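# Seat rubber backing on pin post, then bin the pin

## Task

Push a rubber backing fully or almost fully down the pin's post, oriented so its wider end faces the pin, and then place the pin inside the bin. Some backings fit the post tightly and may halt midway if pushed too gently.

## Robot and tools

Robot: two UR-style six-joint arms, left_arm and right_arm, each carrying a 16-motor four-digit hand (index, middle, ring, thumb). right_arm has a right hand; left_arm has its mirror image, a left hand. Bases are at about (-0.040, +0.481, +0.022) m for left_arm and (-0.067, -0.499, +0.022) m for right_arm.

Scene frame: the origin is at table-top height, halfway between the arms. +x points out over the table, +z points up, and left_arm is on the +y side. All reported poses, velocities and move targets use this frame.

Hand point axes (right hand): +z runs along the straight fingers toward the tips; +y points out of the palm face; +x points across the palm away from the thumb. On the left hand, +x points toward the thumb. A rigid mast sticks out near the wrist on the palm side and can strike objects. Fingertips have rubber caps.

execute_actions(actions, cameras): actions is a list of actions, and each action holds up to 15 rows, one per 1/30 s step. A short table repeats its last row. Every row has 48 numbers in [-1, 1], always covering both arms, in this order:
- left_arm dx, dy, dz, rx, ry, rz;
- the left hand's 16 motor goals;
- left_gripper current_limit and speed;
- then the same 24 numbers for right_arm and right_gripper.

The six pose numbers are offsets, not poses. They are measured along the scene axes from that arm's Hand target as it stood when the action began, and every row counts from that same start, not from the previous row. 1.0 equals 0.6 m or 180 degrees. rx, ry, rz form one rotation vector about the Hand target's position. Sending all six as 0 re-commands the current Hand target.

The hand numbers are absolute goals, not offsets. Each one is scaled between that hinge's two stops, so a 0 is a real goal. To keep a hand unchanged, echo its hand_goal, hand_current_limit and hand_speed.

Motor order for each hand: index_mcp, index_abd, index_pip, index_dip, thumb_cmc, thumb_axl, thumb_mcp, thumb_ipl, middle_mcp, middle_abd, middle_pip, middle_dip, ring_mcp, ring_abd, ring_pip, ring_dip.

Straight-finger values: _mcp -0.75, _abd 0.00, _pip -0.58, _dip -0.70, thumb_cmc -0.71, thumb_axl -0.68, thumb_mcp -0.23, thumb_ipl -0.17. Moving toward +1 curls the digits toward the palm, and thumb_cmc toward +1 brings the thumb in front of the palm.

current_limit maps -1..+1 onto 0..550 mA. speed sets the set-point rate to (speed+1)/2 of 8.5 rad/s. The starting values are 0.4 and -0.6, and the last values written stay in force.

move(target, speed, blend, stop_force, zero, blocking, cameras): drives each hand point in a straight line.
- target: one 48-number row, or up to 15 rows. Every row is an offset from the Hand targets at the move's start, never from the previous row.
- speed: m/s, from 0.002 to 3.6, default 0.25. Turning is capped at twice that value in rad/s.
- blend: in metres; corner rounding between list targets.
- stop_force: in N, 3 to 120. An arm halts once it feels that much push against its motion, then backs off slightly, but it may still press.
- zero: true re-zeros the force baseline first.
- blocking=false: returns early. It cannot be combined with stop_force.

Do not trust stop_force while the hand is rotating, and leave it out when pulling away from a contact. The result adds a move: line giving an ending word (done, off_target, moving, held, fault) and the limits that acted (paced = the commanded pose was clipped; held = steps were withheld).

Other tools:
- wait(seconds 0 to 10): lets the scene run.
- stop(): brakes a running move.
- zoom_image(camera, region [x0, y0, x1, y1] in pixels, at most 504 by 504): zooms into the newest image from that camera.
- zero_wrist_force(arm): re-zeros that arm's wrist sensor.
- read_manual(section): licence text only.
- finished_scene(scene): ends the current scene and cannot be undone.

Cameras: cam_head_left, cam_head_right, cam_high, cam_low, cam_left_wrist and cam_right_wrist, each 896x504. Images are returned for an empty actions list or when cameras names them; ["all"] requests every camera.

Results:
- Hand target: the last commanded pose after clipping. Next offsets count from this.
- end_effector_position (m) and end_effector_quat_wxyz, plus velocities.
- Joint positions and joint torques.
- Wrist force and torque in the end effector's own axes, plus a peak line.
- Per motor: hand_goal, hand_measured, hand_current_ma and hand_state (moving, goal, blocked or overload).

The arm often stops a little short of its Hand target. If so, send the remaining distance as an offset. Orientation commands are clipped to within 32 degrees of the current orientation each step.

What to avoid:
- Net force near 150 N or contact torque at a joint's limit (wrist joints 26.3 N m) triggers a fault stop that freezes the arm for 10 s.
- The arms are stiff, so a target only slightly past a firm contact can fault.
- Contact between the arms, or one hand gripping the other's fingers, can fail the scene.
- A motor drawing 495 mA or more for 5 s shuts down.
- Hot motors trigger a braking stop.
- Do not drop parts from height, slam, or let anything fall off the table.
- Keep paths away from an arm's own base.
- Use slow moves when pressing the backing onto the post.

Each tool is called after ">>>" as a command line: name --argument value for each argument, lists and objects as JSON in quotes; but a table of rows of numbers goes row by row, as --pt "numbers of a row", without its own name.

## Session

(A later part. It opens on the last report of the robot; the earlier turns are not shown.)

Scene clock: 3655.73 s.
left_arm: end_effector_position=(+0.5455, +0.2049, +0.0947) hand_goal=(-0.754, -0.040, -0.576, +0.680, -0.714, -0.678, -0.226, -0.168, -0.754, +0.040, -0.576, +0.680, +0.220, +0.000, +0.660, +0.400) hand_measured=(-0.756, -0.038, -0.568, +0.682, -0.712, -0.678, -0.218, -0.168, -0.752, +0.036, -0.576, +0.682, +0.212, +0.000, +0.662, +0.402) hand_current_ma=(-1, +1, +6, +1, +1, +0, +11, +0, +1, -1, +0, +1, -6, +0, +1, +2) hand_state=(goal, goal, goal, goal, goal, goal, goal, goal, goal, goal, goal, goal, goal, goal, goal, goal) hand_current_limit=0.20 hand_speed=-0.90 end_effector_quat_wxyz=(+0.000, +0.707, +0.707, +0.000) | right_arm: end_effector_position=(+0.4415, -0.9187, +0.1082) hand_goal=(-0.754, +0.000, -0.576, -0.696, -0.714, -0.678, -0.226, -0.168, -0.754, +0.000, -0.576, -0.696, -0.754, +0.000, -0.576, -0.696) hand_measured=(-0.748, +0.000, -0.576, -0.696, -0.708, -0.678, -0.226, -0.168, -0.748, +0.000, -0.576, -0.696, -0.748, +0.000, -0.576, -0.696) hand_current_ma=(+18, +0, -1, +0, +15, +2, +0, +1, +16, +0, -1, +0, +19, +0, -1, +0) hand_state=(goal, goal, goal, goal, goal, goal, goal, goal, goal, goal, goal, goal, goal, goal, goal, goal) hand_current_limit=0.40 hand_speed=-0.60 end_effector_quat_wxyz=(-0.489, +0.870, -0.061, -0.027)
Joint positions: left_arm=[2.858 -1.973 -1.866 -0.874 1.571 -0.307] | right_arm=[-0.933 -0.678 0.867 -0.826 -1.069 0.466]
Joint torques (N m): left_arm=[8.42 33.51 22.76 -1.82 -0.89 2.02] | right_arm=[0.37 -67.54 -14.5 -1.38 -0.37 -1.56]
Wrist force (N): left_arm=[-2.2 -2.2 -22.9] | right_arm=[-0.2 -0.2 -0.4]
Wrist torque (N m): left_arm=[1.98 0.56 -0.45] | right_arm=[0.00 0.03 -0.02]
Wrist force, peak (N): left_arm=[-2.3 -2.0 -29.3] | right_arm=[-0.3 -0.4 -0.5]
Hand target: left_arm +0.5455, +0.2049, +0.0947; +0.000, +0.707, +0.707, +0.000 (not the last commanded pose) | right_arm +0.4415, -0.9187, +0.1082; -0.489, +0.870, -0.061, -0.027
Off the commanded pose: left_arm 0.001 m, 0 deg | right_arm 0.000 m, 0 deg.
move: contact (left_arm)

>>> move --pt "0 0 0.02 0 0 0 -0.754 -0.04 -0.576 0.68 -0.714 -0.677 -0.226 -0.168 -0.754 0.04 -0.576 0.68 0.22 0 0.66 0.4 0.2 -0.9 0 0 0 0 0 0 -0.754 0 -0.576 -0.696 -0.714 -0.678 -0.226 -0.168 -0.754 0 -0.576 -0.696 -0.754 0 -0.576 -0.696 0.4 -0.6" --pt "-0.0002 0.0378 0.02 0 0 0 -0.754 -0.04 -0.576 0.68 -0.714 -0.677 -0.226 -0.168 -0.754 0.04 -0.576 0.68 0.22 0 0.66 0.4 0.2 -0.9 0 0 0 0 0 0 -0.754 0 -0.576 -0.696 -0.714 -0.678 -0.226 -0.168 -0.754 0 -0.576 -0.696 -0.754 0 -0.576 -0.696 0.4 -0.6" --speed 0.05 --cameras '["cam_left_wrist"]'

>>> zoom_image --camera "cam_left_wrist" --region '[380, 0, 504, 110]'

Scene clock: 3671.27 s.
left_arm: end_effector_position=(+0.5453, +0.2278, +0.1067) hand_goal=(-0.754, -0.040, -0.576, +0.680, -0.714, -0.678, -0.226, -0.168, -0.754, +0.040, -0.576, +0.680, +0.220, +0.000, +0.660, +0.400) hand_measured=(-0.754, -0.038, -0.574, +0.682, -0.712, -0.678, -0.218, -0.168, -0.752, +0.036, -0.576, +0.682, +0.212, +0.000, +0.662, +0.402) hand_current_ma=(+0, +1, +1, +1, +1, +0, +11, +0, +1, -1, +0, +1, -6, +0, +1, +2) hand_state=(goal, goal, goal, goal, goal, goal, goal, goal, goal, goal, goal, goal, goal, goal, goal, goal) hand_current_limit=0.20 hand_speed=-0.90 end_effector_quat_wxyz=(+0.000, +0.707, +0.707, +0.000) end_effector_velocity=(+0.000, -0.002, +0.000) end_effector_angular_velocity=(+0.000, -0.001, +0.003) | right_arm: end_effector_position=(+0.4415, -0.9187, +0.1082) hand_goal=(-0.754, +0.000, -0.576, -0.696, -0.714, -0.678, -0.226, -0.168, -0.754, +0.000, -0.576, -0.696, -0.754, +0.000, -0.576, -0.696) hand_measured=(-0.748, +0.000, -0.576, -0.696, -0.708, -0.678, -0.226, -0.168, -0.748, +0.000, -0.576, -0.696, -0.748, +0.000, -0.576, -0.696) hand_current_ma=(+18, +0, -1, +0, +15, +2, +0, +1, +16, +0, -1, +0, +19, +0, -1, +0) hand_state=(goal, goal, goal, goal, goal, goal, goal, goal, goal, goal, goal, goal, goal, goal, goal, goal) hand_current_limit=0.40 hand_speed=-0.60 end_effector_quat_wxyz=(-0.489, +0.870, -0.061, -0.027)
Joint positions: left_arm=[2.896 -1.931 -1.889 -0.892 1.571 -0.268] | right_arm=[-0.933 -0.678 0.867 -0.826 -1.069 0.466]
Joint velocities: left_arm=[-0.005 -0.003 0.004 0 0 -0.007] | right_arm=[within noise]
Joint torques (N m): left_arm=[-8.69 24.44 30.47 1.75 -0.17 -1.88] | right_arm=[0.39 -67.26 -14.41 -1.37 -0.39 -1.61]
Wrist force (N): left_arm=[-2.1 -0.7 -1.2] | right_arm=[-0.2 0.2 -0.3]
Wrist torque (N m): left_arm=[0.26 0.03 -0.40] | right_arm=[0.04 0.03 -0.02]
Wrist force, peak (N): left_arm=[-2.5 -1.7 -24.2] | right_arm=[-0.3 -0.3 -0.6]
Hand target: left_arm +0.5454, +0.2276, +0.1067; +0.000, +0.707, +0.707, +0.000 | right_arm +0.4415, -0.9187, +0.1082; -0.489, +0.870, -0.061, -0.027
Off the commanded pose: left_arm 0.000 m, 0 deg | right_arm 0.000 m, 0 deg.
move: done
camera_calibration:
cam_left_wrist: T_world_to_cam=[[-0.618419, -0.783535, 0.0602603, 0.472833], [-0.478492, 0.436266, 0.762048, 0.0337371], [-0.623381, 0.442431, -0.64471, 0.433546], [0, 0, 0, 1]] pos_world=[0.578816, 0.163949, 0.225309]
Images, in order (width x height): cam_left_wrist 896x504.

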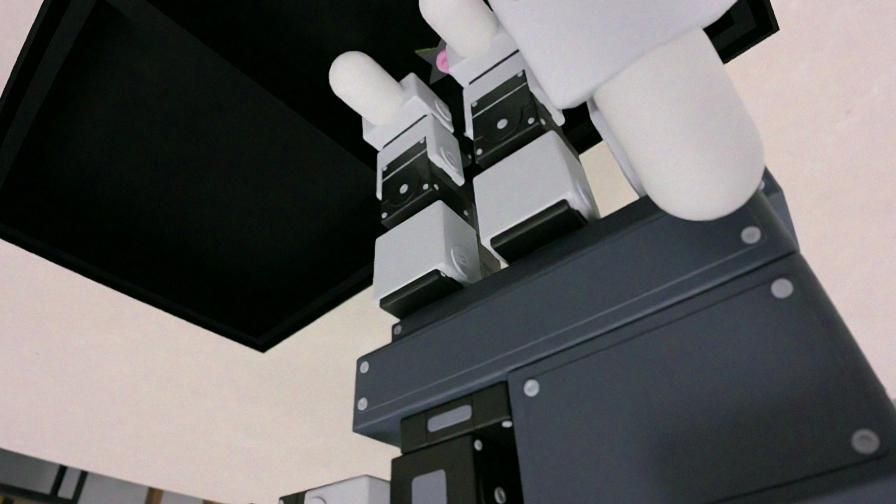

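Scaled by 4.065 from the camera's 896x504 image, which has a finer 1280x720 frame.

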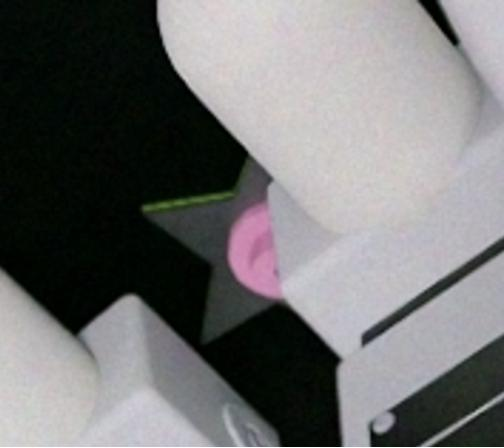

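>>> move --target '[0,0,-0.0265,0,0,0,-0.754,-0.04,-0.576,0.68,-0.714,-0.677,-0.226,-0.168,-0.754,0.04,-0.576,0.68,0.22,0,0.66,0.4,0.2,-0.9,0,0,0,0,0,0,-0.754,0,-0.576,-0.696,-0.714,-0.678,-0.226,-0.168,-0.754,0,-0.576,-0.696,-0.754,0,-0.576,-0.696,0.4,-0.6]' --speed 0.01 --stop_force 8

>>> move --target '[0,0,0,0,0,0,-0.754,0.2,-0.576,0.68,-0.714,-0.677,-0.226,-0.168,-0.754,-0.2,-0.576,0.68,0.22,0,0.66,0.4,0.2,-0.95,0,0,0,0,0,0,-0.754,0,-0.576,-0.696,-0.714,-0.678,-0.226,-0.168,-0.754,0,-0.576,-0.696,-0.754,0,-0.576,-0.696,0.4,-0.6]' --speed 0.02 --cameras '["cam_left_wrist"]'

>>> zoom_image --camera "cam_left_wrist" --region '[380, 0, 504, 110]'

Scene clock: 3712.17 s.
left_arm: end_effector_position=(+0.5454, +0.2276, +0.0908) hand_goal=(-0.754, -0.040, -0.576, +0.680, -0.714, -0.678, -0.226, -0.168, -0.754, +0.040, -0.576, +0.680, +0.220, +0.000, +0.660, +0.400) hand_measured=(-0.754, -0.038, -0.574, +0.682, -0.712, -0.678, -0.218, -0.168, -0.752, +0.036, -0.576, +0.682, +0.212, +0.000, +0.662, +0.402) hand_current_ma=(+0, +1, +1, +1, +1, +0, +11, +0, +1, -1, +0, +1, -6, +0, +1, +2) hand_state=(goal, goal, goal, goal, goal, goal, goal, goal, goal, goal, goal, goal, goal, goal, goal, goal) hand_current_limit=0.20 hand_speed=-0.90 end_effector_quat_wxyz=(+0.000, +0.707, +0.707, +0.000) | right_arm: end_effector_position=(+0.4415, -0.9187, +0.1082) hand_goal=(-0.754, +0.000, -0.576, -0.696, -0.714, -0.678, -0.226, -0.168, -0.754, +0.000, -0.576, -0.696, -0.754, +0.000, -0.576, -0.696) hand_measured=(-0.748, +0.000, -0.576, -0.696, -0.708, -0.678, -0.226, -0.168, -0.748, +0.000, -0.576, -0.696, -0.748, +0.000, -0.576, -0.696) hand_current_ma=(+18, +0, -1, +0, +15, +2, +0, +1, +16, +0, -1, +0, +19, +0, -1, +0) hand_state=(goal, goal, goal, goal, goal, goal, goal, goal, goal, goal, goal, goal, goal, goal, goal, goal) hand_current_limit=0.40 hand_speed=-0.60 end_effector_quat_wxyz=(-0.489, +0.870, -0.061, -0.027)
Joint positions: left_arm=[2.896 -1.957 -1.903 -0.852 1.571 -0.268] | right_arm=[-0.933 -0.678 0.867 -0.826 -1.069 0.466]
Joint torques (N m): left_arm=[-7.27 44.58 29.31 -0.25 -2.55 -1.98] | right_arm=[-0.4 -68.61 -15.24 -1.37 -0.51 -1.57]
Wrist force (N): left_arm=[-2.3 -0.6 -1.3] | right_arm=[-0.5 0.0 -0.4]
Wrist torque (N m): left_arm=[0.27 0.05 -0.38] | right_arm=[0.03 0.07 -0.04]
Wrist force, peak (N): left_arm=[-2.4 -0.6 -1.7] | right_arm=[-0.4 -0.4 -0.5]
Hand target: left_arm +0.5454, +0.2276, +0.0908; +0.000, +0.707, +0.707, +0.000 | right_arm +0.4415, -0.9187, +0.1082; -0.489, +0.870, -0.061, -0.027
Off the commanded pose: left_arm 0.000 m, 0 deg | right_arm 0.000 m, 0 deg.
move: done

Scene clock: 3712.93 s.
left_arm: end_effector_position=(+0.5454, +0.2276, +0.0908) hand_goal=(-0.754, +0.200, -0.576, +0.680, -0.714, -0.678, -0.226, -0.168, -0.754, -0.200, -0.576, +0.680, +0.220, +0.000, +0.660, +0.400) hand_measured=(-0.754, +0.064, -0.574, +0.682, -0.712, -0.678, -0.218, -0.168, -0.752, -0.066, -0.576, +0.682, +0.212, +0.000, +0.662, +0.402) hand_current_ma=(+0, -72, +1, +1, +1, +0, +11, +0, +1, +69, +0, +1, -6, +0, +1, +2) hand_state=(goal, moving, goal, goal, goal, goal, goal, goal, goal, moving, goal, goal, goal, goal, goal, goal) hand_current_limit=0.20 hand_speed=-0.95 end_effector_quat_wxyz=(+0.000, +0.707, +0.707, +0.000) | right_arm: end_effector_position=(+0.4415, -0.9187, +0.1082) hand_goal=(-0.754, +0.000, -0.576, -0.696, -0.714, -0.678, -0.226, -0.168, -0.754, +0.000, -0.576, -0.696, -0.754, +0.000, -0.576, -0.696) hand_measured=(-0.748, +0.000, -0.576, -0.696, -0.708, -0.678, -0.226, -0.168, -0.748, +0.000, -0.576, -0.696, -0.748, +0.000, -0.576, -0.696) hand_current_ma=(+18, +0, -1, +0, +15, +2, +0, +1, +16, +0, -1, +0, +19, +0, -1, +0) hand_state=(goal, goal, goal, goal, goal, goal, goal, goal, goal, goal, goal, goal, goal, goal, goal, goal) hand_current_limit=0.40 hand_speed=-0.60 end_effector_quat_wxyz=(-0.489, +0.870, -0.061, -0.027)
Joint positions: left_arm=[2.896 -1.957 -1.903 -0.852 1.571 -0.268] | right_arm=[-0.933 -0.678 0.867 -0.826 -1.069 0.466]
Joint torques (N m): left_arm=[-6.57 44.71 29.26 -0.31 -2.34 -1.91] | right_arm=[0.5 -66.86 -14.7 -1.44 -0.56 -1.61]
Wrist force (N): left_arm=[-2.2 -0.5 -1.2] | right_arm=[0.0 0.0 -0.6]
Wrist torque (N m): left_arm=[0.27 0.04 -0.36] | right_arm=[0.05 0.02 -0.01]
Wrist force, peak (N): left_arm=[-2.4 -0.5 -1.4] | right_arm=[-0.4 -0.4 -0.5]
Hand target: left_arm +0.5454, +0.2276, +0.0908; +0.000, +0.707, +0.707, +0.000 | right_arm +0.4415, -0.9187, +0.1082; -0.489, +0.870, -0.061, -0.027
Off the commanded pose: left_arm 0.000 m, 0 deg | right_arm 0.000 m, 0 deg.
move: done
camera_calibration:
cam_left_wrist: T_world_to_cam=[[-0.618376, -0.783565, 0.0603038, 0.473746], [-0.478415, 0.436211, 0.762128, 0.045893], [-0.623482, 0.442432, -0.644612, 0.423438], [0, 0, 0, 1]] pos_world=[0.578915, 0.163849, 0.209408]
Images, in order (width x height): cam_left_wrist 896x504.

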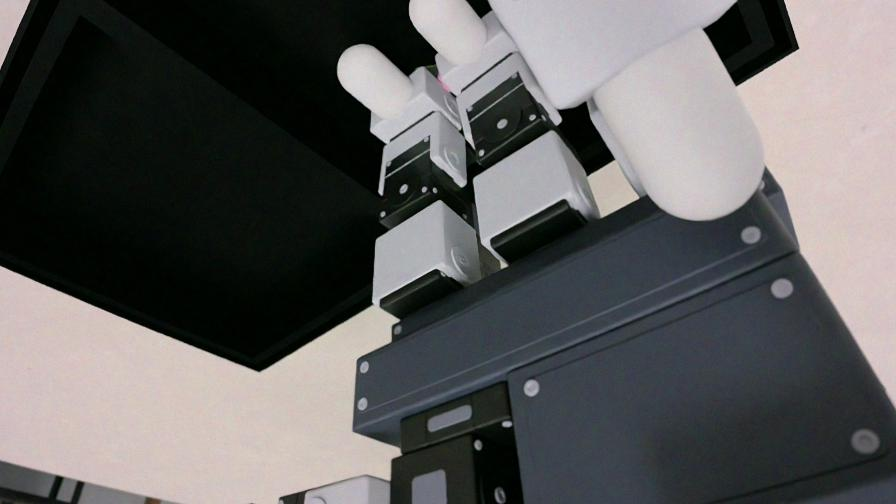

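Scaled by 4.065 from the camera's 896x504 image, which has a finer 1280x720 frame.

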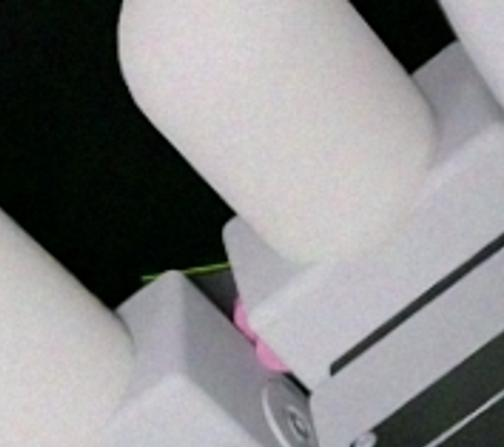

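>>> move --target '[0,0,0.04,0,0,0,-0.754,0.2,-0.576,0.68,-0.714,-0.677,-0.226,-0.168,-0.754,-0.2,-0.576,0.68,0.22,0,0.66,0.4,0.2,-0.95,0,0,0,0,0,0,-0.754,0,-0.576,-0.696,-0.714,-0.678,-0.226,-0.168,-0.754,0,-0.576,-0.696,-0.754,0,-0.576,-0.696,0.4,-0.6]' --speed 0.02 --cameras '["cam_left_wrist"]'

>>> zoom_image --camera "cam_left_wrist" --region '[380, 0, 504, 110]'

Scene clock: 3722.27 s.
left_arm: end_effector_position=(+0.5454, +0.2276, +0.1151) hand_goal=(-0.754, +0.200, -0.576, +0.680, -0.714, -0.678, -0.226, -0.168, -0.754, -0.200, -0.576, +0.680, +0.220, +0.000, +0.660, +0.400) hand_measured=(-0.754, +0.070, -0.574, +0.682, -0.712, -0.678, -0.218, -0.168, -0.752, -0.074, -0.576, +0.682, +0.212, +0.000, +0.662, +0.402) hand_current_ma=(+0, -330, +1, +1, +1, +0, +11, +0, +1, +315, +0, +1, -6, +0, +1, +2) hand_state=(goal, blocked, goal, goal, goal, goal, goal, goal, goal, blocked, goal, goal, goal, goal, goal, goal) hand_current_limit=0.20 hand_speed=-0.95 end_effector_quat_wxyz=(+0.000, +0.707, +0.707, +0.000) | right_arm: end_effector_position=(+0.4415, -0.9187, +0.1082) hand_goal=(-0.754, +0.000, -0.576, -0.696, -0.714, -0.678, -0.226, -0.168, -0.754, +0.000, -0.576, -0.696, -0.754, +0.000, -0.576, -0.696) hand_measured=(-0.748, +0.000, -0.576, -0.696, -0.708, -0.678, -0.226, -0.168, -0.748, +0.000, -0.576, -0.696, -0.748, +0.000, -0.576, -0.696) hand_current_ma=(+18, +0, -1, +0, +15, +2, +0, +1, +16, +0, -1, +0, +19, +0, -1, +0) hand_state=(goal, goal, goal, goal, goal, goal, goal, goal, goal, goal, goal, goal, goal, goal, goal, goal) hand_current_limit=0.40 hand_speed=-0.60 end_effector_quat_wxyz=(-0.489, +0.870, -0.061, -0.027)
Joint positions: left_arm=[2.896 -1.919 -1.88 -0.913 1.571 -0.268] | right_arm=[-0.933 -0.678 0.867 -0.826 -1.069 0.466]
Joint torques (N m): left_arm=[-6.14 23.51 16.4 4.07 -1.55 -1.99] | right_arm=[0 -67.61 -15.03 -1.37 -0.4 -1.62]
Wrist force (N): left_arm=[-2.0 -0.7 -1.1] | right_arm=[-0.3 0.0 -0.2]
Wrist torque (N m): left_arm=[0.23 0.02 -0.36] | right_arm=[0.00 0.04 -0.03]
Wrist force, peak (N): left_arm=[-2.4 -0.8 -1.4] | right_arm=[-0.5 0.1 -0.5]
Hand target: left_arm +0.5454, +0.2276, +0.1148; +0.000, +0.707, +0.707, +0.000 | right_arm +0.4415, -0.9187, +0.1082; -0.489, +0.870, -0.061, -0.027
Off the commanded pose: left_arm 0.000 m, 0 deg | right_arm 0.000 m, 0 deg.
move: done
camera_calibration:
cam_left_wrist: T_world_to_cam=[[-0.618343, -0.783594, 0.0602684, 0.47228], [-0.478554, 0.436242, 0.762023, 0.0275492], [-0.623408, 0.44235, -0.644739, 0.439039], [0, 0, 0, 1]] pos_world=[0.578916, 0.163849, 0.233609]
Images, in order (width x height): cam_left_wrist 896x504.

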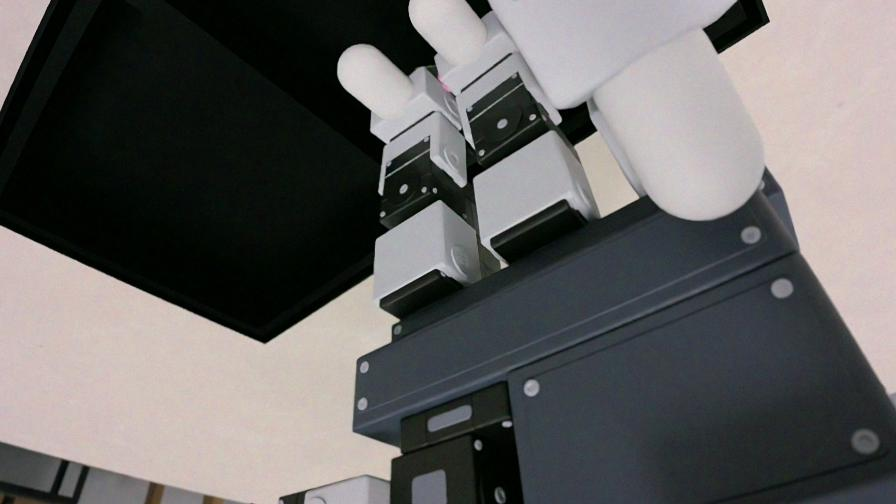

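Scaled by 4.065 from the camera's 896x504 image, which has a finer 1280x720 frame.

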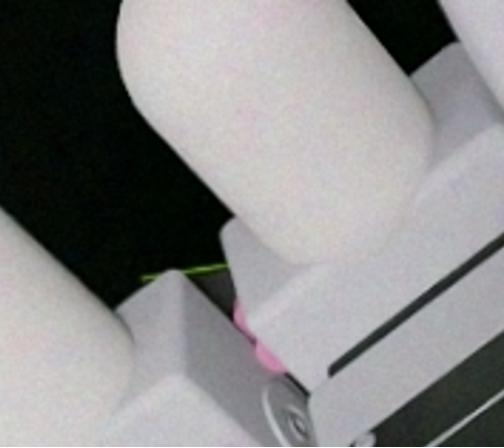

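>>> move --target '[0,-0.1,0.1,0,0,0,-0.754,0.2,-0.576,0.68,-0.714,-0.677,-0.226,-0.168,-0.754,-0.2,-0.576,0.68,0.22,0,0.66,0.4,0.2,-0.95,0,0,0,0,0,0,-0.754,0,-0.576,-0.696,-0.714,-0.678,-0.226,-0.168,-0.754,0,-0.576,-0.696,-0.754,0,-0.576,-0.696,0.4,-0.6]' --speed 0.04 --cameras '["cam_high","cam_low","cam_head_right"]'

>>> zoom_image --camera "cam_high" --region '[308, 160, 398, 250]'

>>> zoom_image --camera "cam_low" --region '[100, 180, 400, 350]'

>>> zoom_image --camera "cam_high" --region '[450, 150, 570, 230]'

Scene clock: 3823.27 s.
left_arm: end_effector_position=(+0.5454, +0.1675, +0.1750) hand_goal=(-0.754, +0.200, -0.576, +0.680, -0.714, -0.678, -0.226, -0.168, -0.754, -0.200, -0.576, +0.680, +0.220, +0.000, +0.660, +0.400) hand_measured=(-0.754, +0.070, -0.574, +0.682, -0.712, -0.678, -0.218, -0.168, -0.752, -0.074, -0.576, +0.682, +0.212, +0.000, +0.662, +0.402) hand_current_ma=(+0, -330, +1, +1, +1, +0, +11, +0, +1, +315, +0, +1, -6, +0, +1, +2) hand_state=(goal, blocked, goal, goal, goal, goal, goal, goal, goal, blocked, goal, goal, goal, goal, goal, goal) hand_current_limit=0.20 hand_speed=-0.95 end_effector_quat_wxyz=(+0.000, +0.707, +0.707, +0.000) end_effector_velocity=(+0.000, +0.000, -0.001) end_effector_angular_velocity=(-0.001, -0.001, -0.003) | right_arm: end_effector_position=(+0.4415, -0.9187, +0.1082) hand_goal=(-0.754, +0.000, -0.576, -0.696, -0.714, -0.678, -0.226, -0.168, -0.754, +0.000, -0.576, -0.696, -0.754, +0.000, -0.576, -0.696) hand_measured=(-0.748, +0.000, -0.576, -0.696, -0.708, -0.678, -0.226, -0.168, -0.748, +0.000, -0.576, -0.696, -0.748, +0.000, -0.576, -0.696) hand_current_ma=(+18, +0, -1, +0, +15, +2, +0, +1, +16, +0, -1, +0, +19, +0, -1, +0) hand_state=(goal, goal, goal, goal, goal, goal, goal, goal, goal, goal, goal, goal, goal, goal, goal, goal) hand_current_limit=0.40 hand_speed=-0.60 end_effector_quat_wxyz=(-0.489, +0.870, -0.061, -0.027)
Joint positions: left_arm=[2.796 -1.906 -1.717 -1.089 1.571 -0.369] | right_arm=[-0.933 -0.678 0.867 -0.826 -1.069 0.466]
Joint velocities: left_arm=[0.001 0 -0.003 0.005 -0.001 0.003] | right_arm=[within noise]
Joint torques (N m): left_arm=[7.93 25.64 4.06 4.57 -0.54 2.38] | right_arm=[1.03 -67.91 -14.84 -1.48 -0.39 -1.72]
Wrist force (N): left_arm=[-2.2 -0.4 -1.0] | right_arm=[-0.1 0.0 -0.2]
Wrist torque (N m): left_arm=[0.26 0.05 -0.34] | right_arm=[0.02 0.02 -0.01]
Wrist force, peak (N): left_arm=[-2.5 -0.6 -1.6] | right_arm=[-0.5 -0.1 -0.5]
Hand target: left_arm +0.5454, +0.1676, +0.1748; +0.000, +0.707, +0.707, +0.000 | right_arm +0.4415, -0.9187, +0.1082; -0.489, +0.870, -0.061, -0.027
Off the commanded pose: left_arm 0.000 m, 0 deg | right_arm 0.000 m, 0 deg.
move: done
Images, in order (width x height): cam_head_right 896x504, cam_high 896x504, cam_low 896x504.

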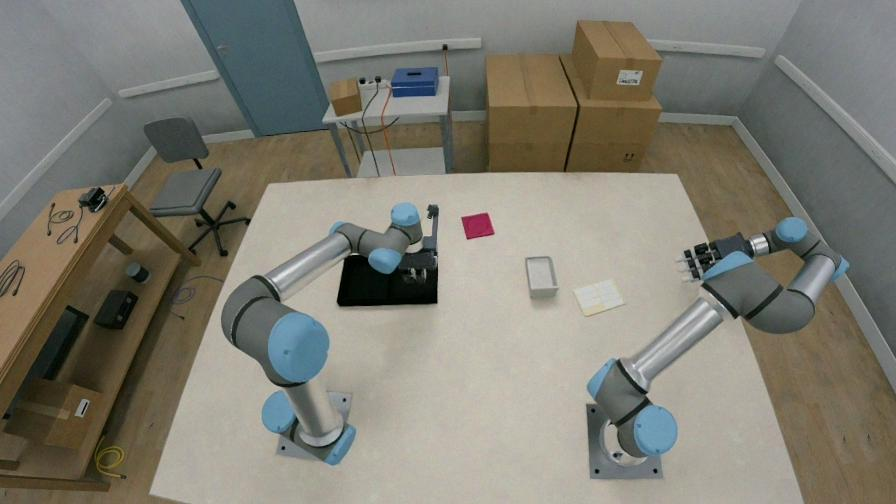

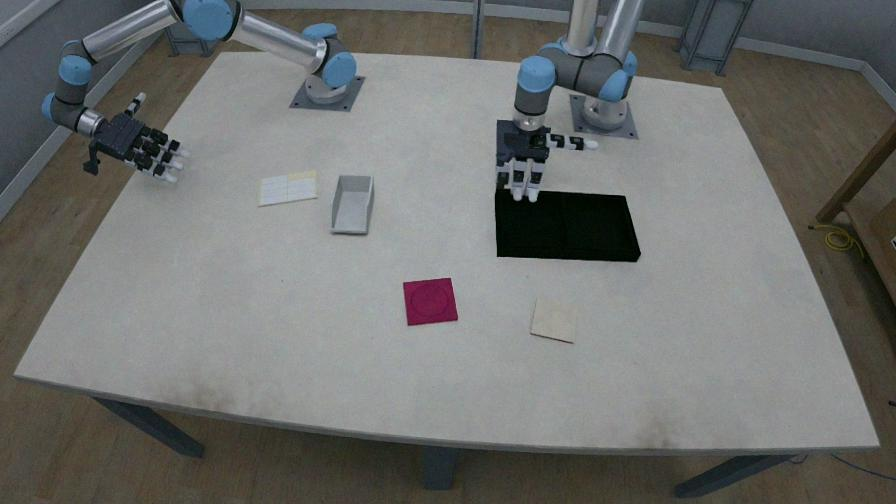

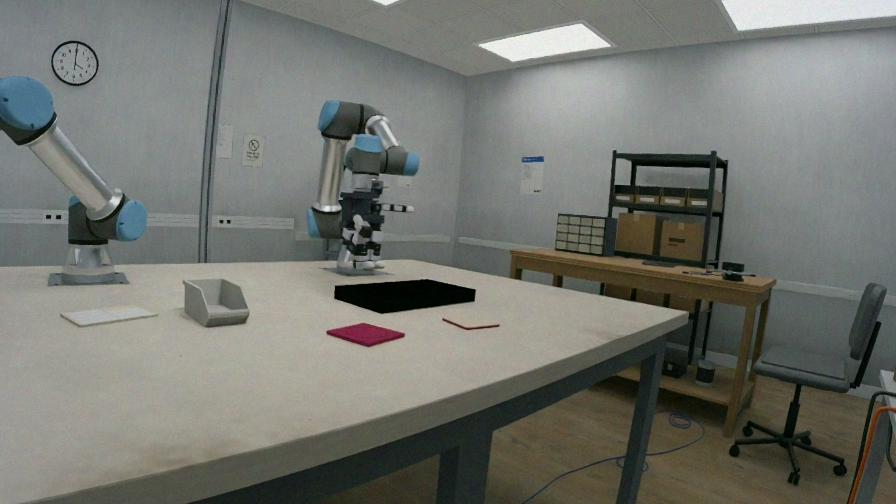

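Scaled by 5.600 from the camera's 896x504 image, which has a finer 1280x720 frame.

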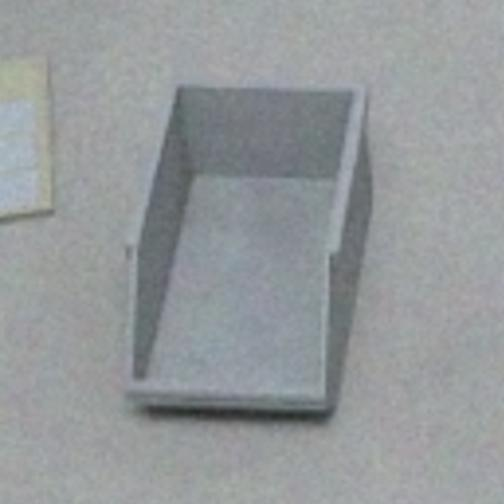

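Scaled by 1.680 from the camera's 896x504 image, which has a finer 1280x720 frame.

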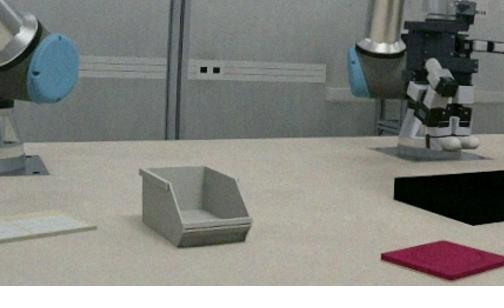

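Scaled by 4.200 from the camera's 896x504 image, which has a finer 1280x720 frame.

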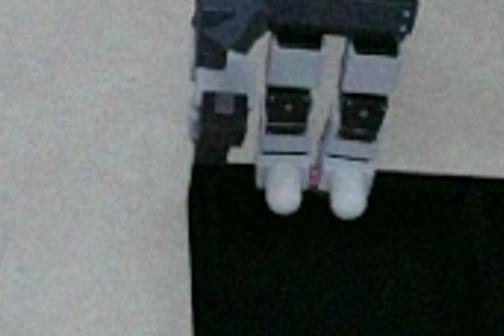

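>>> move --pt "0.0243 -0.3627 0.1587 0.0038 -0.086 0.0135 -0.754 0.2 -0.576 0.68 -0.714 -0.677 -0.226 -0.168 -0.754 -0.2 -0.576 0.68 0.22 0 0.66 0.4 0.2 -0.95 0 0 0 0 0 0 -0.754 0 -0.576 -0.696 -0.714 -0.678 -0.226 -0.168 -0.754 0 -0.576 -0.696 -0.754 0 -0.576 -0.696 0.4 -0.6" --pt "0.0237 -0.7488 0.1253 0.0075 -0.1721 0.0271 -0.754 0.2 -0.576 0.68 -0.714 -0.677 -0.226 -0.168 -0.754 -0.2 -0.576 0.68 0.22 0 0.66 0.4 0.2 -0.95 0 0 0 0 0 0 -0.754 0 -0.576 -0.696 -0.714 -0.678 -0.226 -0.168 -0.754 0 -0.576 -0.696 -0.754 0 -0.576 -0.696 0.4 -0.6" --speed 0.12 --blend 0.04 --cameras '["cam_high","cam_head_right","cam_left_wrist","cam_low"]'

>>> zoom_image --camera "cam_high" --region '[298, 110, 418, 240]'

>>> zoom_image --camera "cam_low" --region '[120, 180, 320, 340]'

Scene clock: 4083.23 s.
left_arm: end_effector_position=(+0.5595, -0.2814, +0.2499) hand_goal=(-0.754, +0.200, -0.576, +0.680, -0.714, -0.678, -0.226, -0.168, -0.754, -0.200, -0.576, +0.680, +0.220, +0.000, +0.660, +0.400) hand_measured=(-0.756, +0.070, -0.574, +0.682, -0.716, -0.678, -0.218, -0.168, -0.756, -0.074, -0.576, +0.682, +0.212, +0.000, +0.662, +0.402) hand_current_ma=(-1, -330, +1, +1, -1, +0, +11, +0, -1, +315, +0, +1, -6, +0, +1, +2) hand_state=(goal, blocked, goal, goal, goal, goal, goal, goal, goal, blocked, goal, goal, goal, goal, goal, goal) hand_current_limit=0.20 hand_speed=-0.95 end_effector_quat_wxyz=(+0.181, +0.651, +0.710, +0.197) | right_arm: end_effector_position=(+0.4415, -0.9187, +0.1082) hand_goal=(-0.754, +0.000, -0.576, -0.696, -0.714, -0.678, -0.226, -0.168, -0.754, +0.000, -0.576, -0.696, -0.754, +0.000, -0.576, -0.696) hand_measured=(-0.748, +0.000, -0.576, -0.696, -0.708, -0.678, -0.226, -0.168, -0.748, +0.000, -0.576, -0.696, -0.748, +0.000, -0.576, -0.696) hand_current_ma=(+18, +0, -1, +0, +15, +2, +0, +1, +16, +0, -1, +0, +19, +0, -1, +0) hand_state=(goal, goal, goal, goal, goal, goal, goal, goal, goal, goal, goal, goal, goal, goal, goal, goal) hand_current_limit=0.40 hand_speed=-0.60 end_effector_quat_wxyz=(-0.489, +0.870, -0.061, -0.027)
Joint positions: left_arm=[2.216 -2.879 -0.062 -1.473 2.03 -0.965] | right_arm=[-0.933 -0.678 0.867 -0.826 -1.069 0.466]
Joint torques (N m): left_arm=[5.48 70.8 18.58 4.17 -1.84 0.44] | right_arm=[0.15 -68.36 -14.66 -1.46 -0.46 -1.61]
Wrist force (N): left_arm=[-1.8 0.7 -0.7] | right_arm=[-0.2 0.1 -0.2]
Wrist torque (N m): left_arm=[0.12 -0.03 -0.12] | right_arm=[0.02 0.03 -0.02]
Wrist force, peak (N): left_arm=[-3.0 0.0 -0.4] | right_arm=[-0.4 -0.2 -0.5]
Hand target: left_arm +0.5596, -0.2817, +0.2500; +0.181, +0.651, +0.711, +0.197 | right_arm +0.4415, -0.9187, +0.1082; -0.489, +0.870, -0.061, -0.027
Off the commanded pose: left_arm 0.000 m, 0 deg | right_arm 0.000 m, 0 deg.
move: done
camera_calibration:
cam_left_wrist: T_world_to_cam=[[-0.491457, -0.829157, -0.266399, 0.0717249], [-0.837421, 0.365912, 0.405997, 0.423542], [-0.239156, 0.422618, -0.874184, 0.596681], [0, 0, 0, 1]] pos_world=[0.532633, -0.347677, 0.36876]
Images, in order (width x height): cam_head_right 896x504, cam_high 896x504, cam_low 896x504, cam_left_wrist 896x504.

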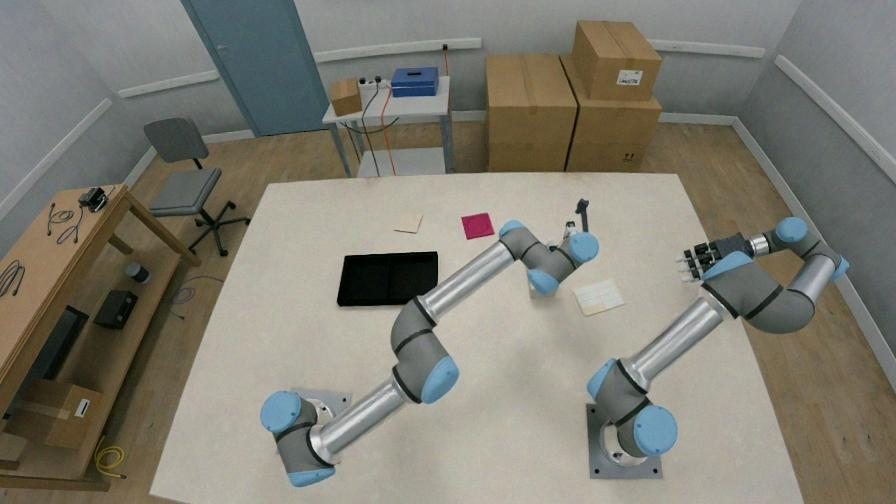

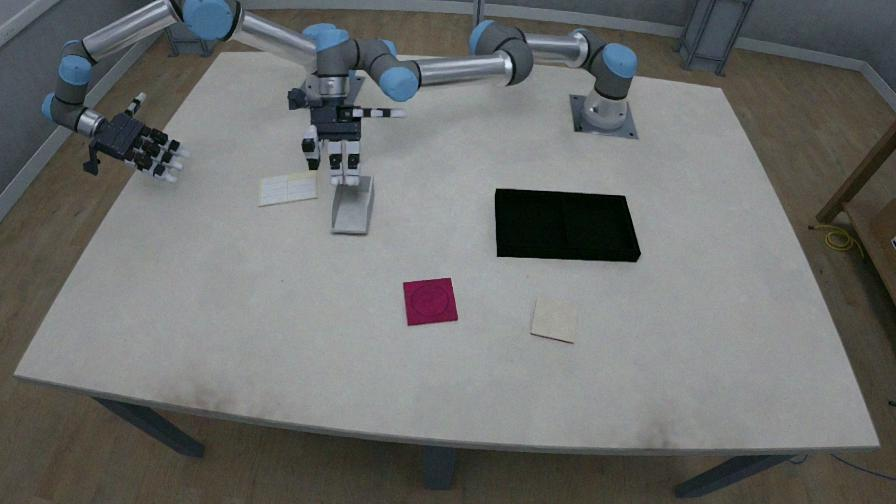

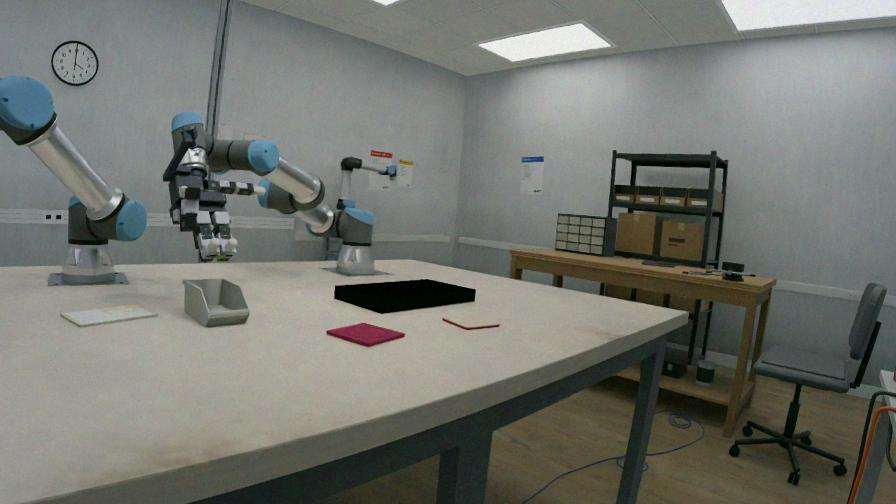

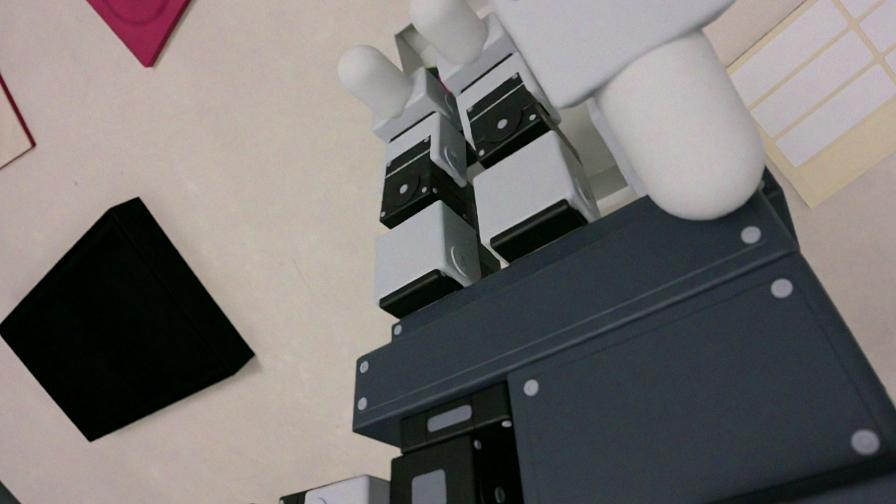

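Scaled by 3.877 from the camera's 896x504 image, which has a finer 1280x720 frame.

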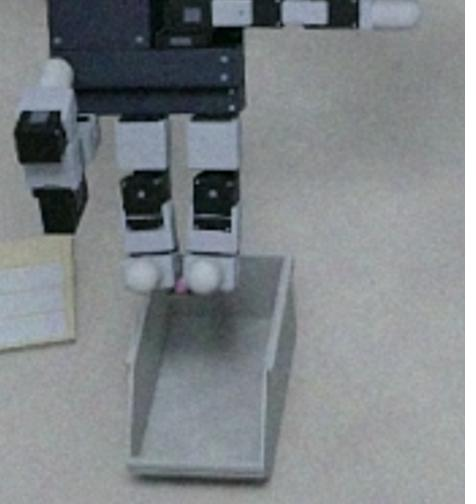

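Scaled by 2.520 from the camera's 896x504 image, which has a finer 1280x720 frame.

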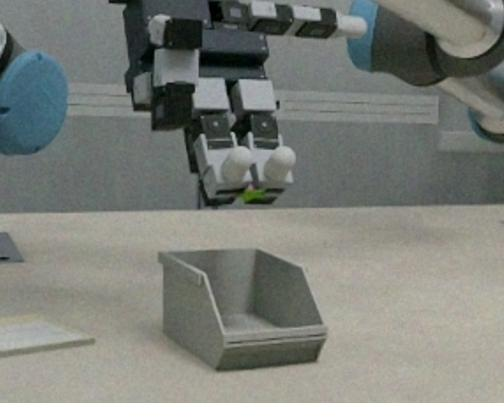

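>>> move --target '[0,0,-0.15,0,0,0,-0.754,0.2,-0.576,0.68,-0.714,-0.677,-0.226,-0.168,-0.754,-0.2,-0.576,0.68,0.22,0,0.66,0.4,0.2,-0.95,0,0,0,0,0,0,-0.754,0,-0.576,-0.696,-0.714,-0.678,-0.226,-0.168,-0.754,0,-0.576,-0.696,-0.754,0,-0.576,-0.696,0.4,-0.6]' --speed 0.05 --stop_force 8 --cameras '["cam_high","cam_low","cam_left_wrist"]'

>>> zoom_image --camera "cam_high" --region '[298, 130, 418, 260]'

>>> zoom_image --camera "cam_low" --region '[120, 200, 320, 340]'

>>> zoom_image --camera "cam_left_wrist" --region '[320, 0, 680, 240]'

Scene clock: 4107.97 s.
left_arm: end_effector_position=(+0.5596, -0.2817, +0.1600) hand_goal=(-0.754, +0.200, -0.576, +0.680, -0.714, -0.678, -0.226, -0.168, -0.754, -0.200, -0.576, +0.680, +0.220, +0.000, +0.660, +0.400) hand_measured=(-0.756, +0.070, -0.574, +0.682, -0.716, -0.678, -0.218, -0.168, -0.756, -0.074, -0.576, +0.682, +0.212, +0.000, +0.662, +0.402) hand_current_ma=(-1, -330, +1, +1, -1, +0, +11, +0, -1, +315, +0, +1, -6, +0, +1, +2) hand_state=(goal, blocked, goal, goal, goal, goal, goal, goal, goal, blocked, goal, goal, goal, goal, goal, goal) hand_current_limit=0.20 hand_speed=-0.95 end_effector_quat_wxyz=(+0.181, +0.651, +0.711, +0.197) | right_arm: end_effector_position=(+0.4415, -0.9187, +0.1082) hand_goal=(-0.754, +0.000, -0.576, -0.696, -0.714, -0.678, -0.226, -0.168, -0.754, +0.000, -0.576, -0.696, -0.754, +0.000, -0.576, -0.696) hand_measured=(-0.748, +0.000, -0.576, -0.696, -0.708, -0.678, -0.226, -0.168, -0.748, +0.000, -0.576, -0.696, -0.748, +0.000, -0.576, -0.696) hand_current_ma=(+18, +0, -1, +0, +15, +2, +0, +1, +16, +0, -1, +0, +19, +0, -1, +0) hand_state=(goal, goal, goal, goal, goal, goal, goal, goal, goal, goal, goal, goal, goal, goal, goal, goal) hand_current_limit=0.40 hand_speed=-0.60 end_effector_quat_wxyz=(-0.489, +0.870, -0.061, -0.027)
Joint positions: left_arm=[2.216 -2.829 -0.393 -1.193 2.03 -0.966] | right_arm=[-0.933 -0.678 0.867 -0.826 -1.069 0.466]
Joint torques (N m): left_arm=[5.1 74.38 35.32 0.05 3.48 1.91] | right_arm=[0.34 -67.81 -15.4 -1.49 -0.54 -1.63]
Wrist force (N): left_arm=[-1.9 0.8 -0.6] | right_arm=[-0.1 -0.1 -0.4]
Wrist torque (N m): left_arm=[0.11 -0.02 -0.25] | right_arm=[0.03 0.01 -0.01]
Wrist force, peak (N): left_arm=[-1.9 1.3 -1.6] | right_arm=[-0.3 -0.2 -0.6]
Hand target: left_arm +0.5596, -0.2817, +0.1600; +0.181, +0.651, +0.711, +0.197 | right_arm +0.4415, -0.9187, +0.1082; -0.489, +0.870, -0.061, -0.027
Off the commanded pose: left_arm 0.000 m, 0 deg | right_arm 0.000 m, 0 deg.
move: done
camera_calibration:
cam_left_wrist: T_world_to_cam=[[-0.490694, -0.829516, -0.266687, 0.0472281], [-0.837554, 0.364643, 0.406865, 0.459788], [-0.240255, 0.423011, -0.873693, 0.51887], [0, 0, 0, 1]] pos_world=[0.532933, -0.34797, 0.278856]
Images, in order (width x height): cam_high 896x504, cam_low 896x504, cam_left_wrist 896x504.

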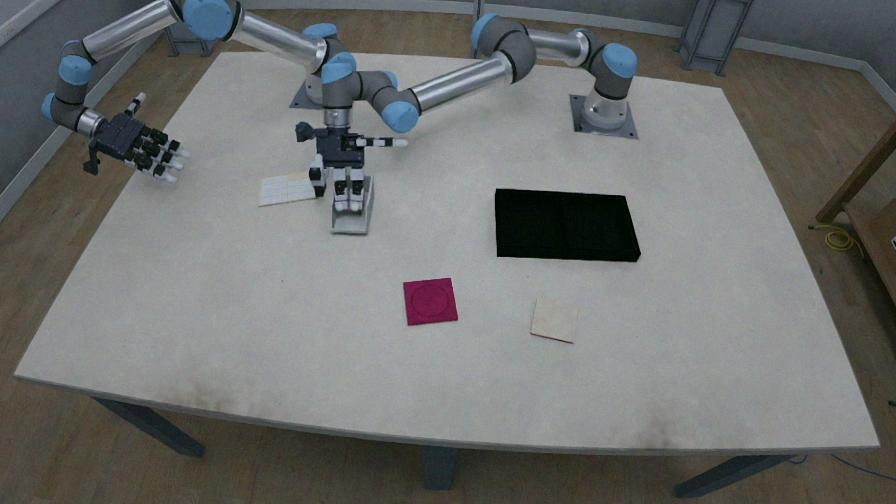

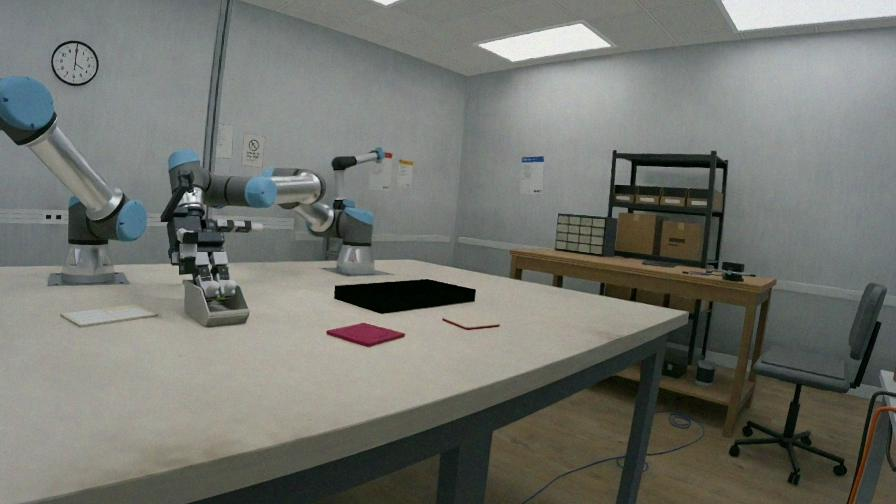

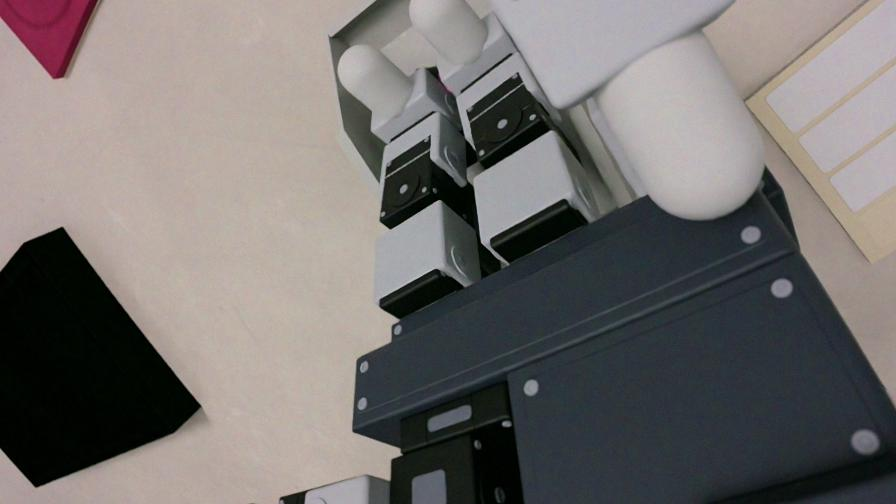

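Scaled by 3.877 from the camera's 896x504 image, which has a finer 1280x720 frame.

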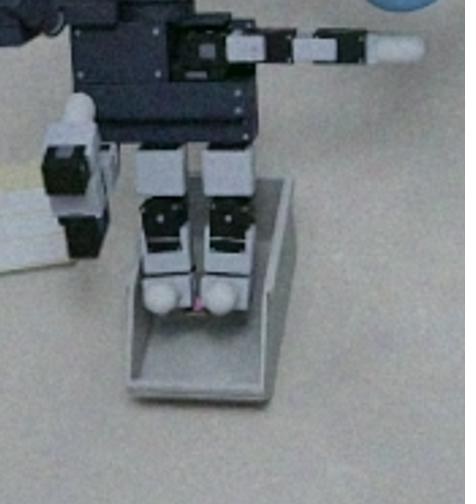

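Scaled by 2.520 from the camera's 896x504 image, which has a finer 1280x720 frame.

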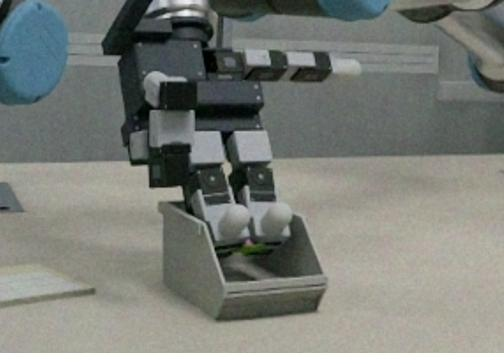

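Scaled by 1.400 from the camera's 896x504 image, which has a finer 1280x720 frame.

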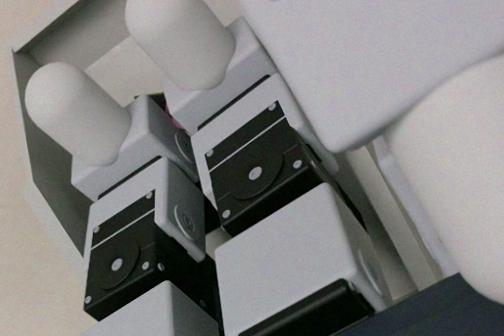

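>>> move --target '[0,0.004,-0.04,0,0,0,-0.754,0.2,-0.576,0.68,-0.714,-0.677,-0.226,-0.168,-0.754,-0.2,-0.576,0.68,0.22,0,0.66,0.4,0.2,-0.95,0,0,0,0,0,0,-0.754,0,-0.576,-0.696,-0.714,-0.678,-0.226,-0.168,-0.754,0,-0.576,-0.696,-0.754,0,-0.576,-0.696,0.4,-0.6]' --speed 0.02 --stop_force 6 --cameras '["cam_high","cam_low"]'

>>> zoom_image --camera "cam_high" --region '[298, 130, 418, 260]'

>>> zoom_image --camera "cam_low" --region '[160, 230, 280, 340]'

Scene clock: 4128.80 s.
left_arm: end_effector_position=(+0.5596, -0.2793, +0.1360) hand_goal=(-0.754, +0.200, -0.576, +0.680, -0.714, -0.678, -0.226, -0.168, -0.754, -0.200, -0.576, +0.680, +0.220, +0.000, +0.660, +0.400) hand_measured=(-0.756, +0.070, -0.574, +0.682, -0.716, -0.678, -0.218, -0.168, -0.756, -0.074, -0.576, +0.682, +0.212, +0.000, +0.662, +0.402) hand_current_ma=(-1, -330, +0, +1, -1, +0, +11, +0, -1, +315, +0, +1, -6, +0, +1, +2) hand_state=(goal, blocked, goal, goal, goal, goal, goal, goal, goal, blocked, goal, goal, goal, goal, goal, goal) hand_current_limit=0.20 hand_speed=-0.95 end_effector_quat_wxyz=(+0.181, +0.651, +0.711, +0.197) | right_arm: end_effector_position=(+0.4415, -0.9187, +0.1082) hand_goal=(-0.754, +0.000, -0.576, -0.696, -0.714, -0.678, -0.226, -0.168, -0.754, +0.000, -0.576, -0.696, -0.754, +0.000, -0.576, -0.696) hand_measured=(-0.748, +0.000, -0.576, -0.696, -0.708, -0.678, -0.226, -0.168, -0.748, +0.000, -0.576, -0.696, -0.748, +0.000, -0.576, -0.696) hand_current_ma=(+18, +0, -1, +0, +15, +2, +0, +1, +16, +0, -1, +0, +19, +0, -1, +0) hand_state=(goal, goal, goal, goal, goal, goal, goal, goal, goal, goal, goal, goal, goal, goal, goal, goal) hand_current_limit=0.40 hand_speed=-0.60 end_effector_quat_wxyz=(-0.489, +0.870, -0.061, -0.027)
Joint positions: left_arm=[2.217 -2.832 -0.449 -1.133 2.03 -0.965] | right_arm=[-0.933 -0.678 0.867 -0.826 -1.069 0.466]
Joint torques (N m): left_arm=[5.44 73.61 35.46 0.17 -2 1.04] | right_arm=[0.49 -69.34 -15.41 -1.38 -0.47 -1.66]
Wrist force (N): left_arm=[-1.7 0.9 -1.3] | right_arm=[-0.3 -0.2 -0.5]
Wrist torque (N m): left_arm=[0.13 -0.03 -0.31] | right_arm=[0.01 0.05 -0.03]
Wrist force, peak (N): left_arm=[-1.8 2.0 -2.7] | right_arm=[-0.4 -0.1 -0.5]
Hand target: left_arm +0.5596, -0.2793, +0.1360; +0.181, +0.651, +0.711, +0.197 | right_arm +0.4415, -0.9187, +0.1082; -0.489, +0.870, -0.061, -0.027
Off the commanded pose: left_arm 0.000 m, 0 deg | right_arm 0.000 m, 0 deg.
move: done
Images, in order (width x height): cam_high 896x504, cam_low 896x504.

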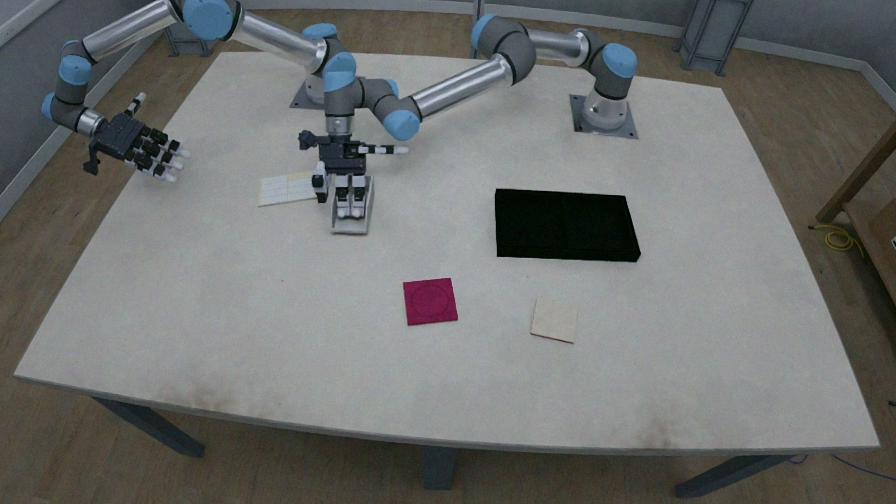

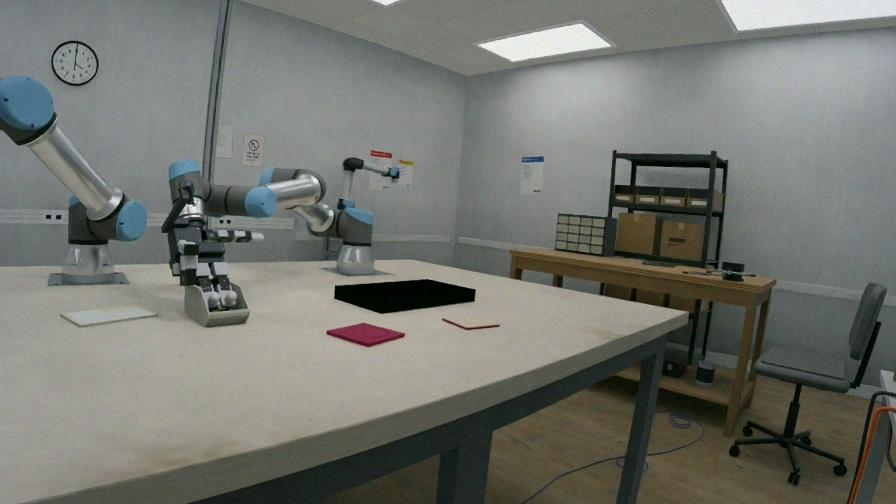

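Scaled by 3.877 from the camera's 896x504 image, which has a finer 1280x720 frame.

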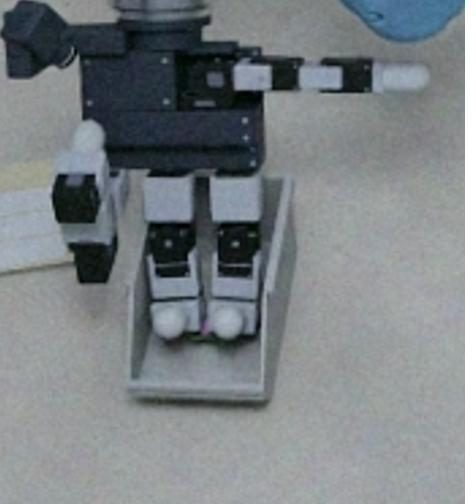

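Scaled by 4.200 from the camera's 896x504 image, which has a finer 1280x720 frame.

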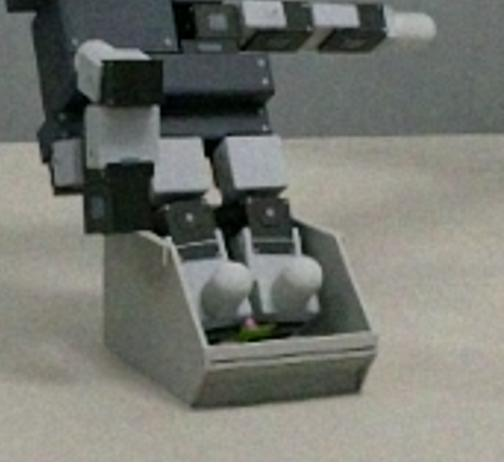

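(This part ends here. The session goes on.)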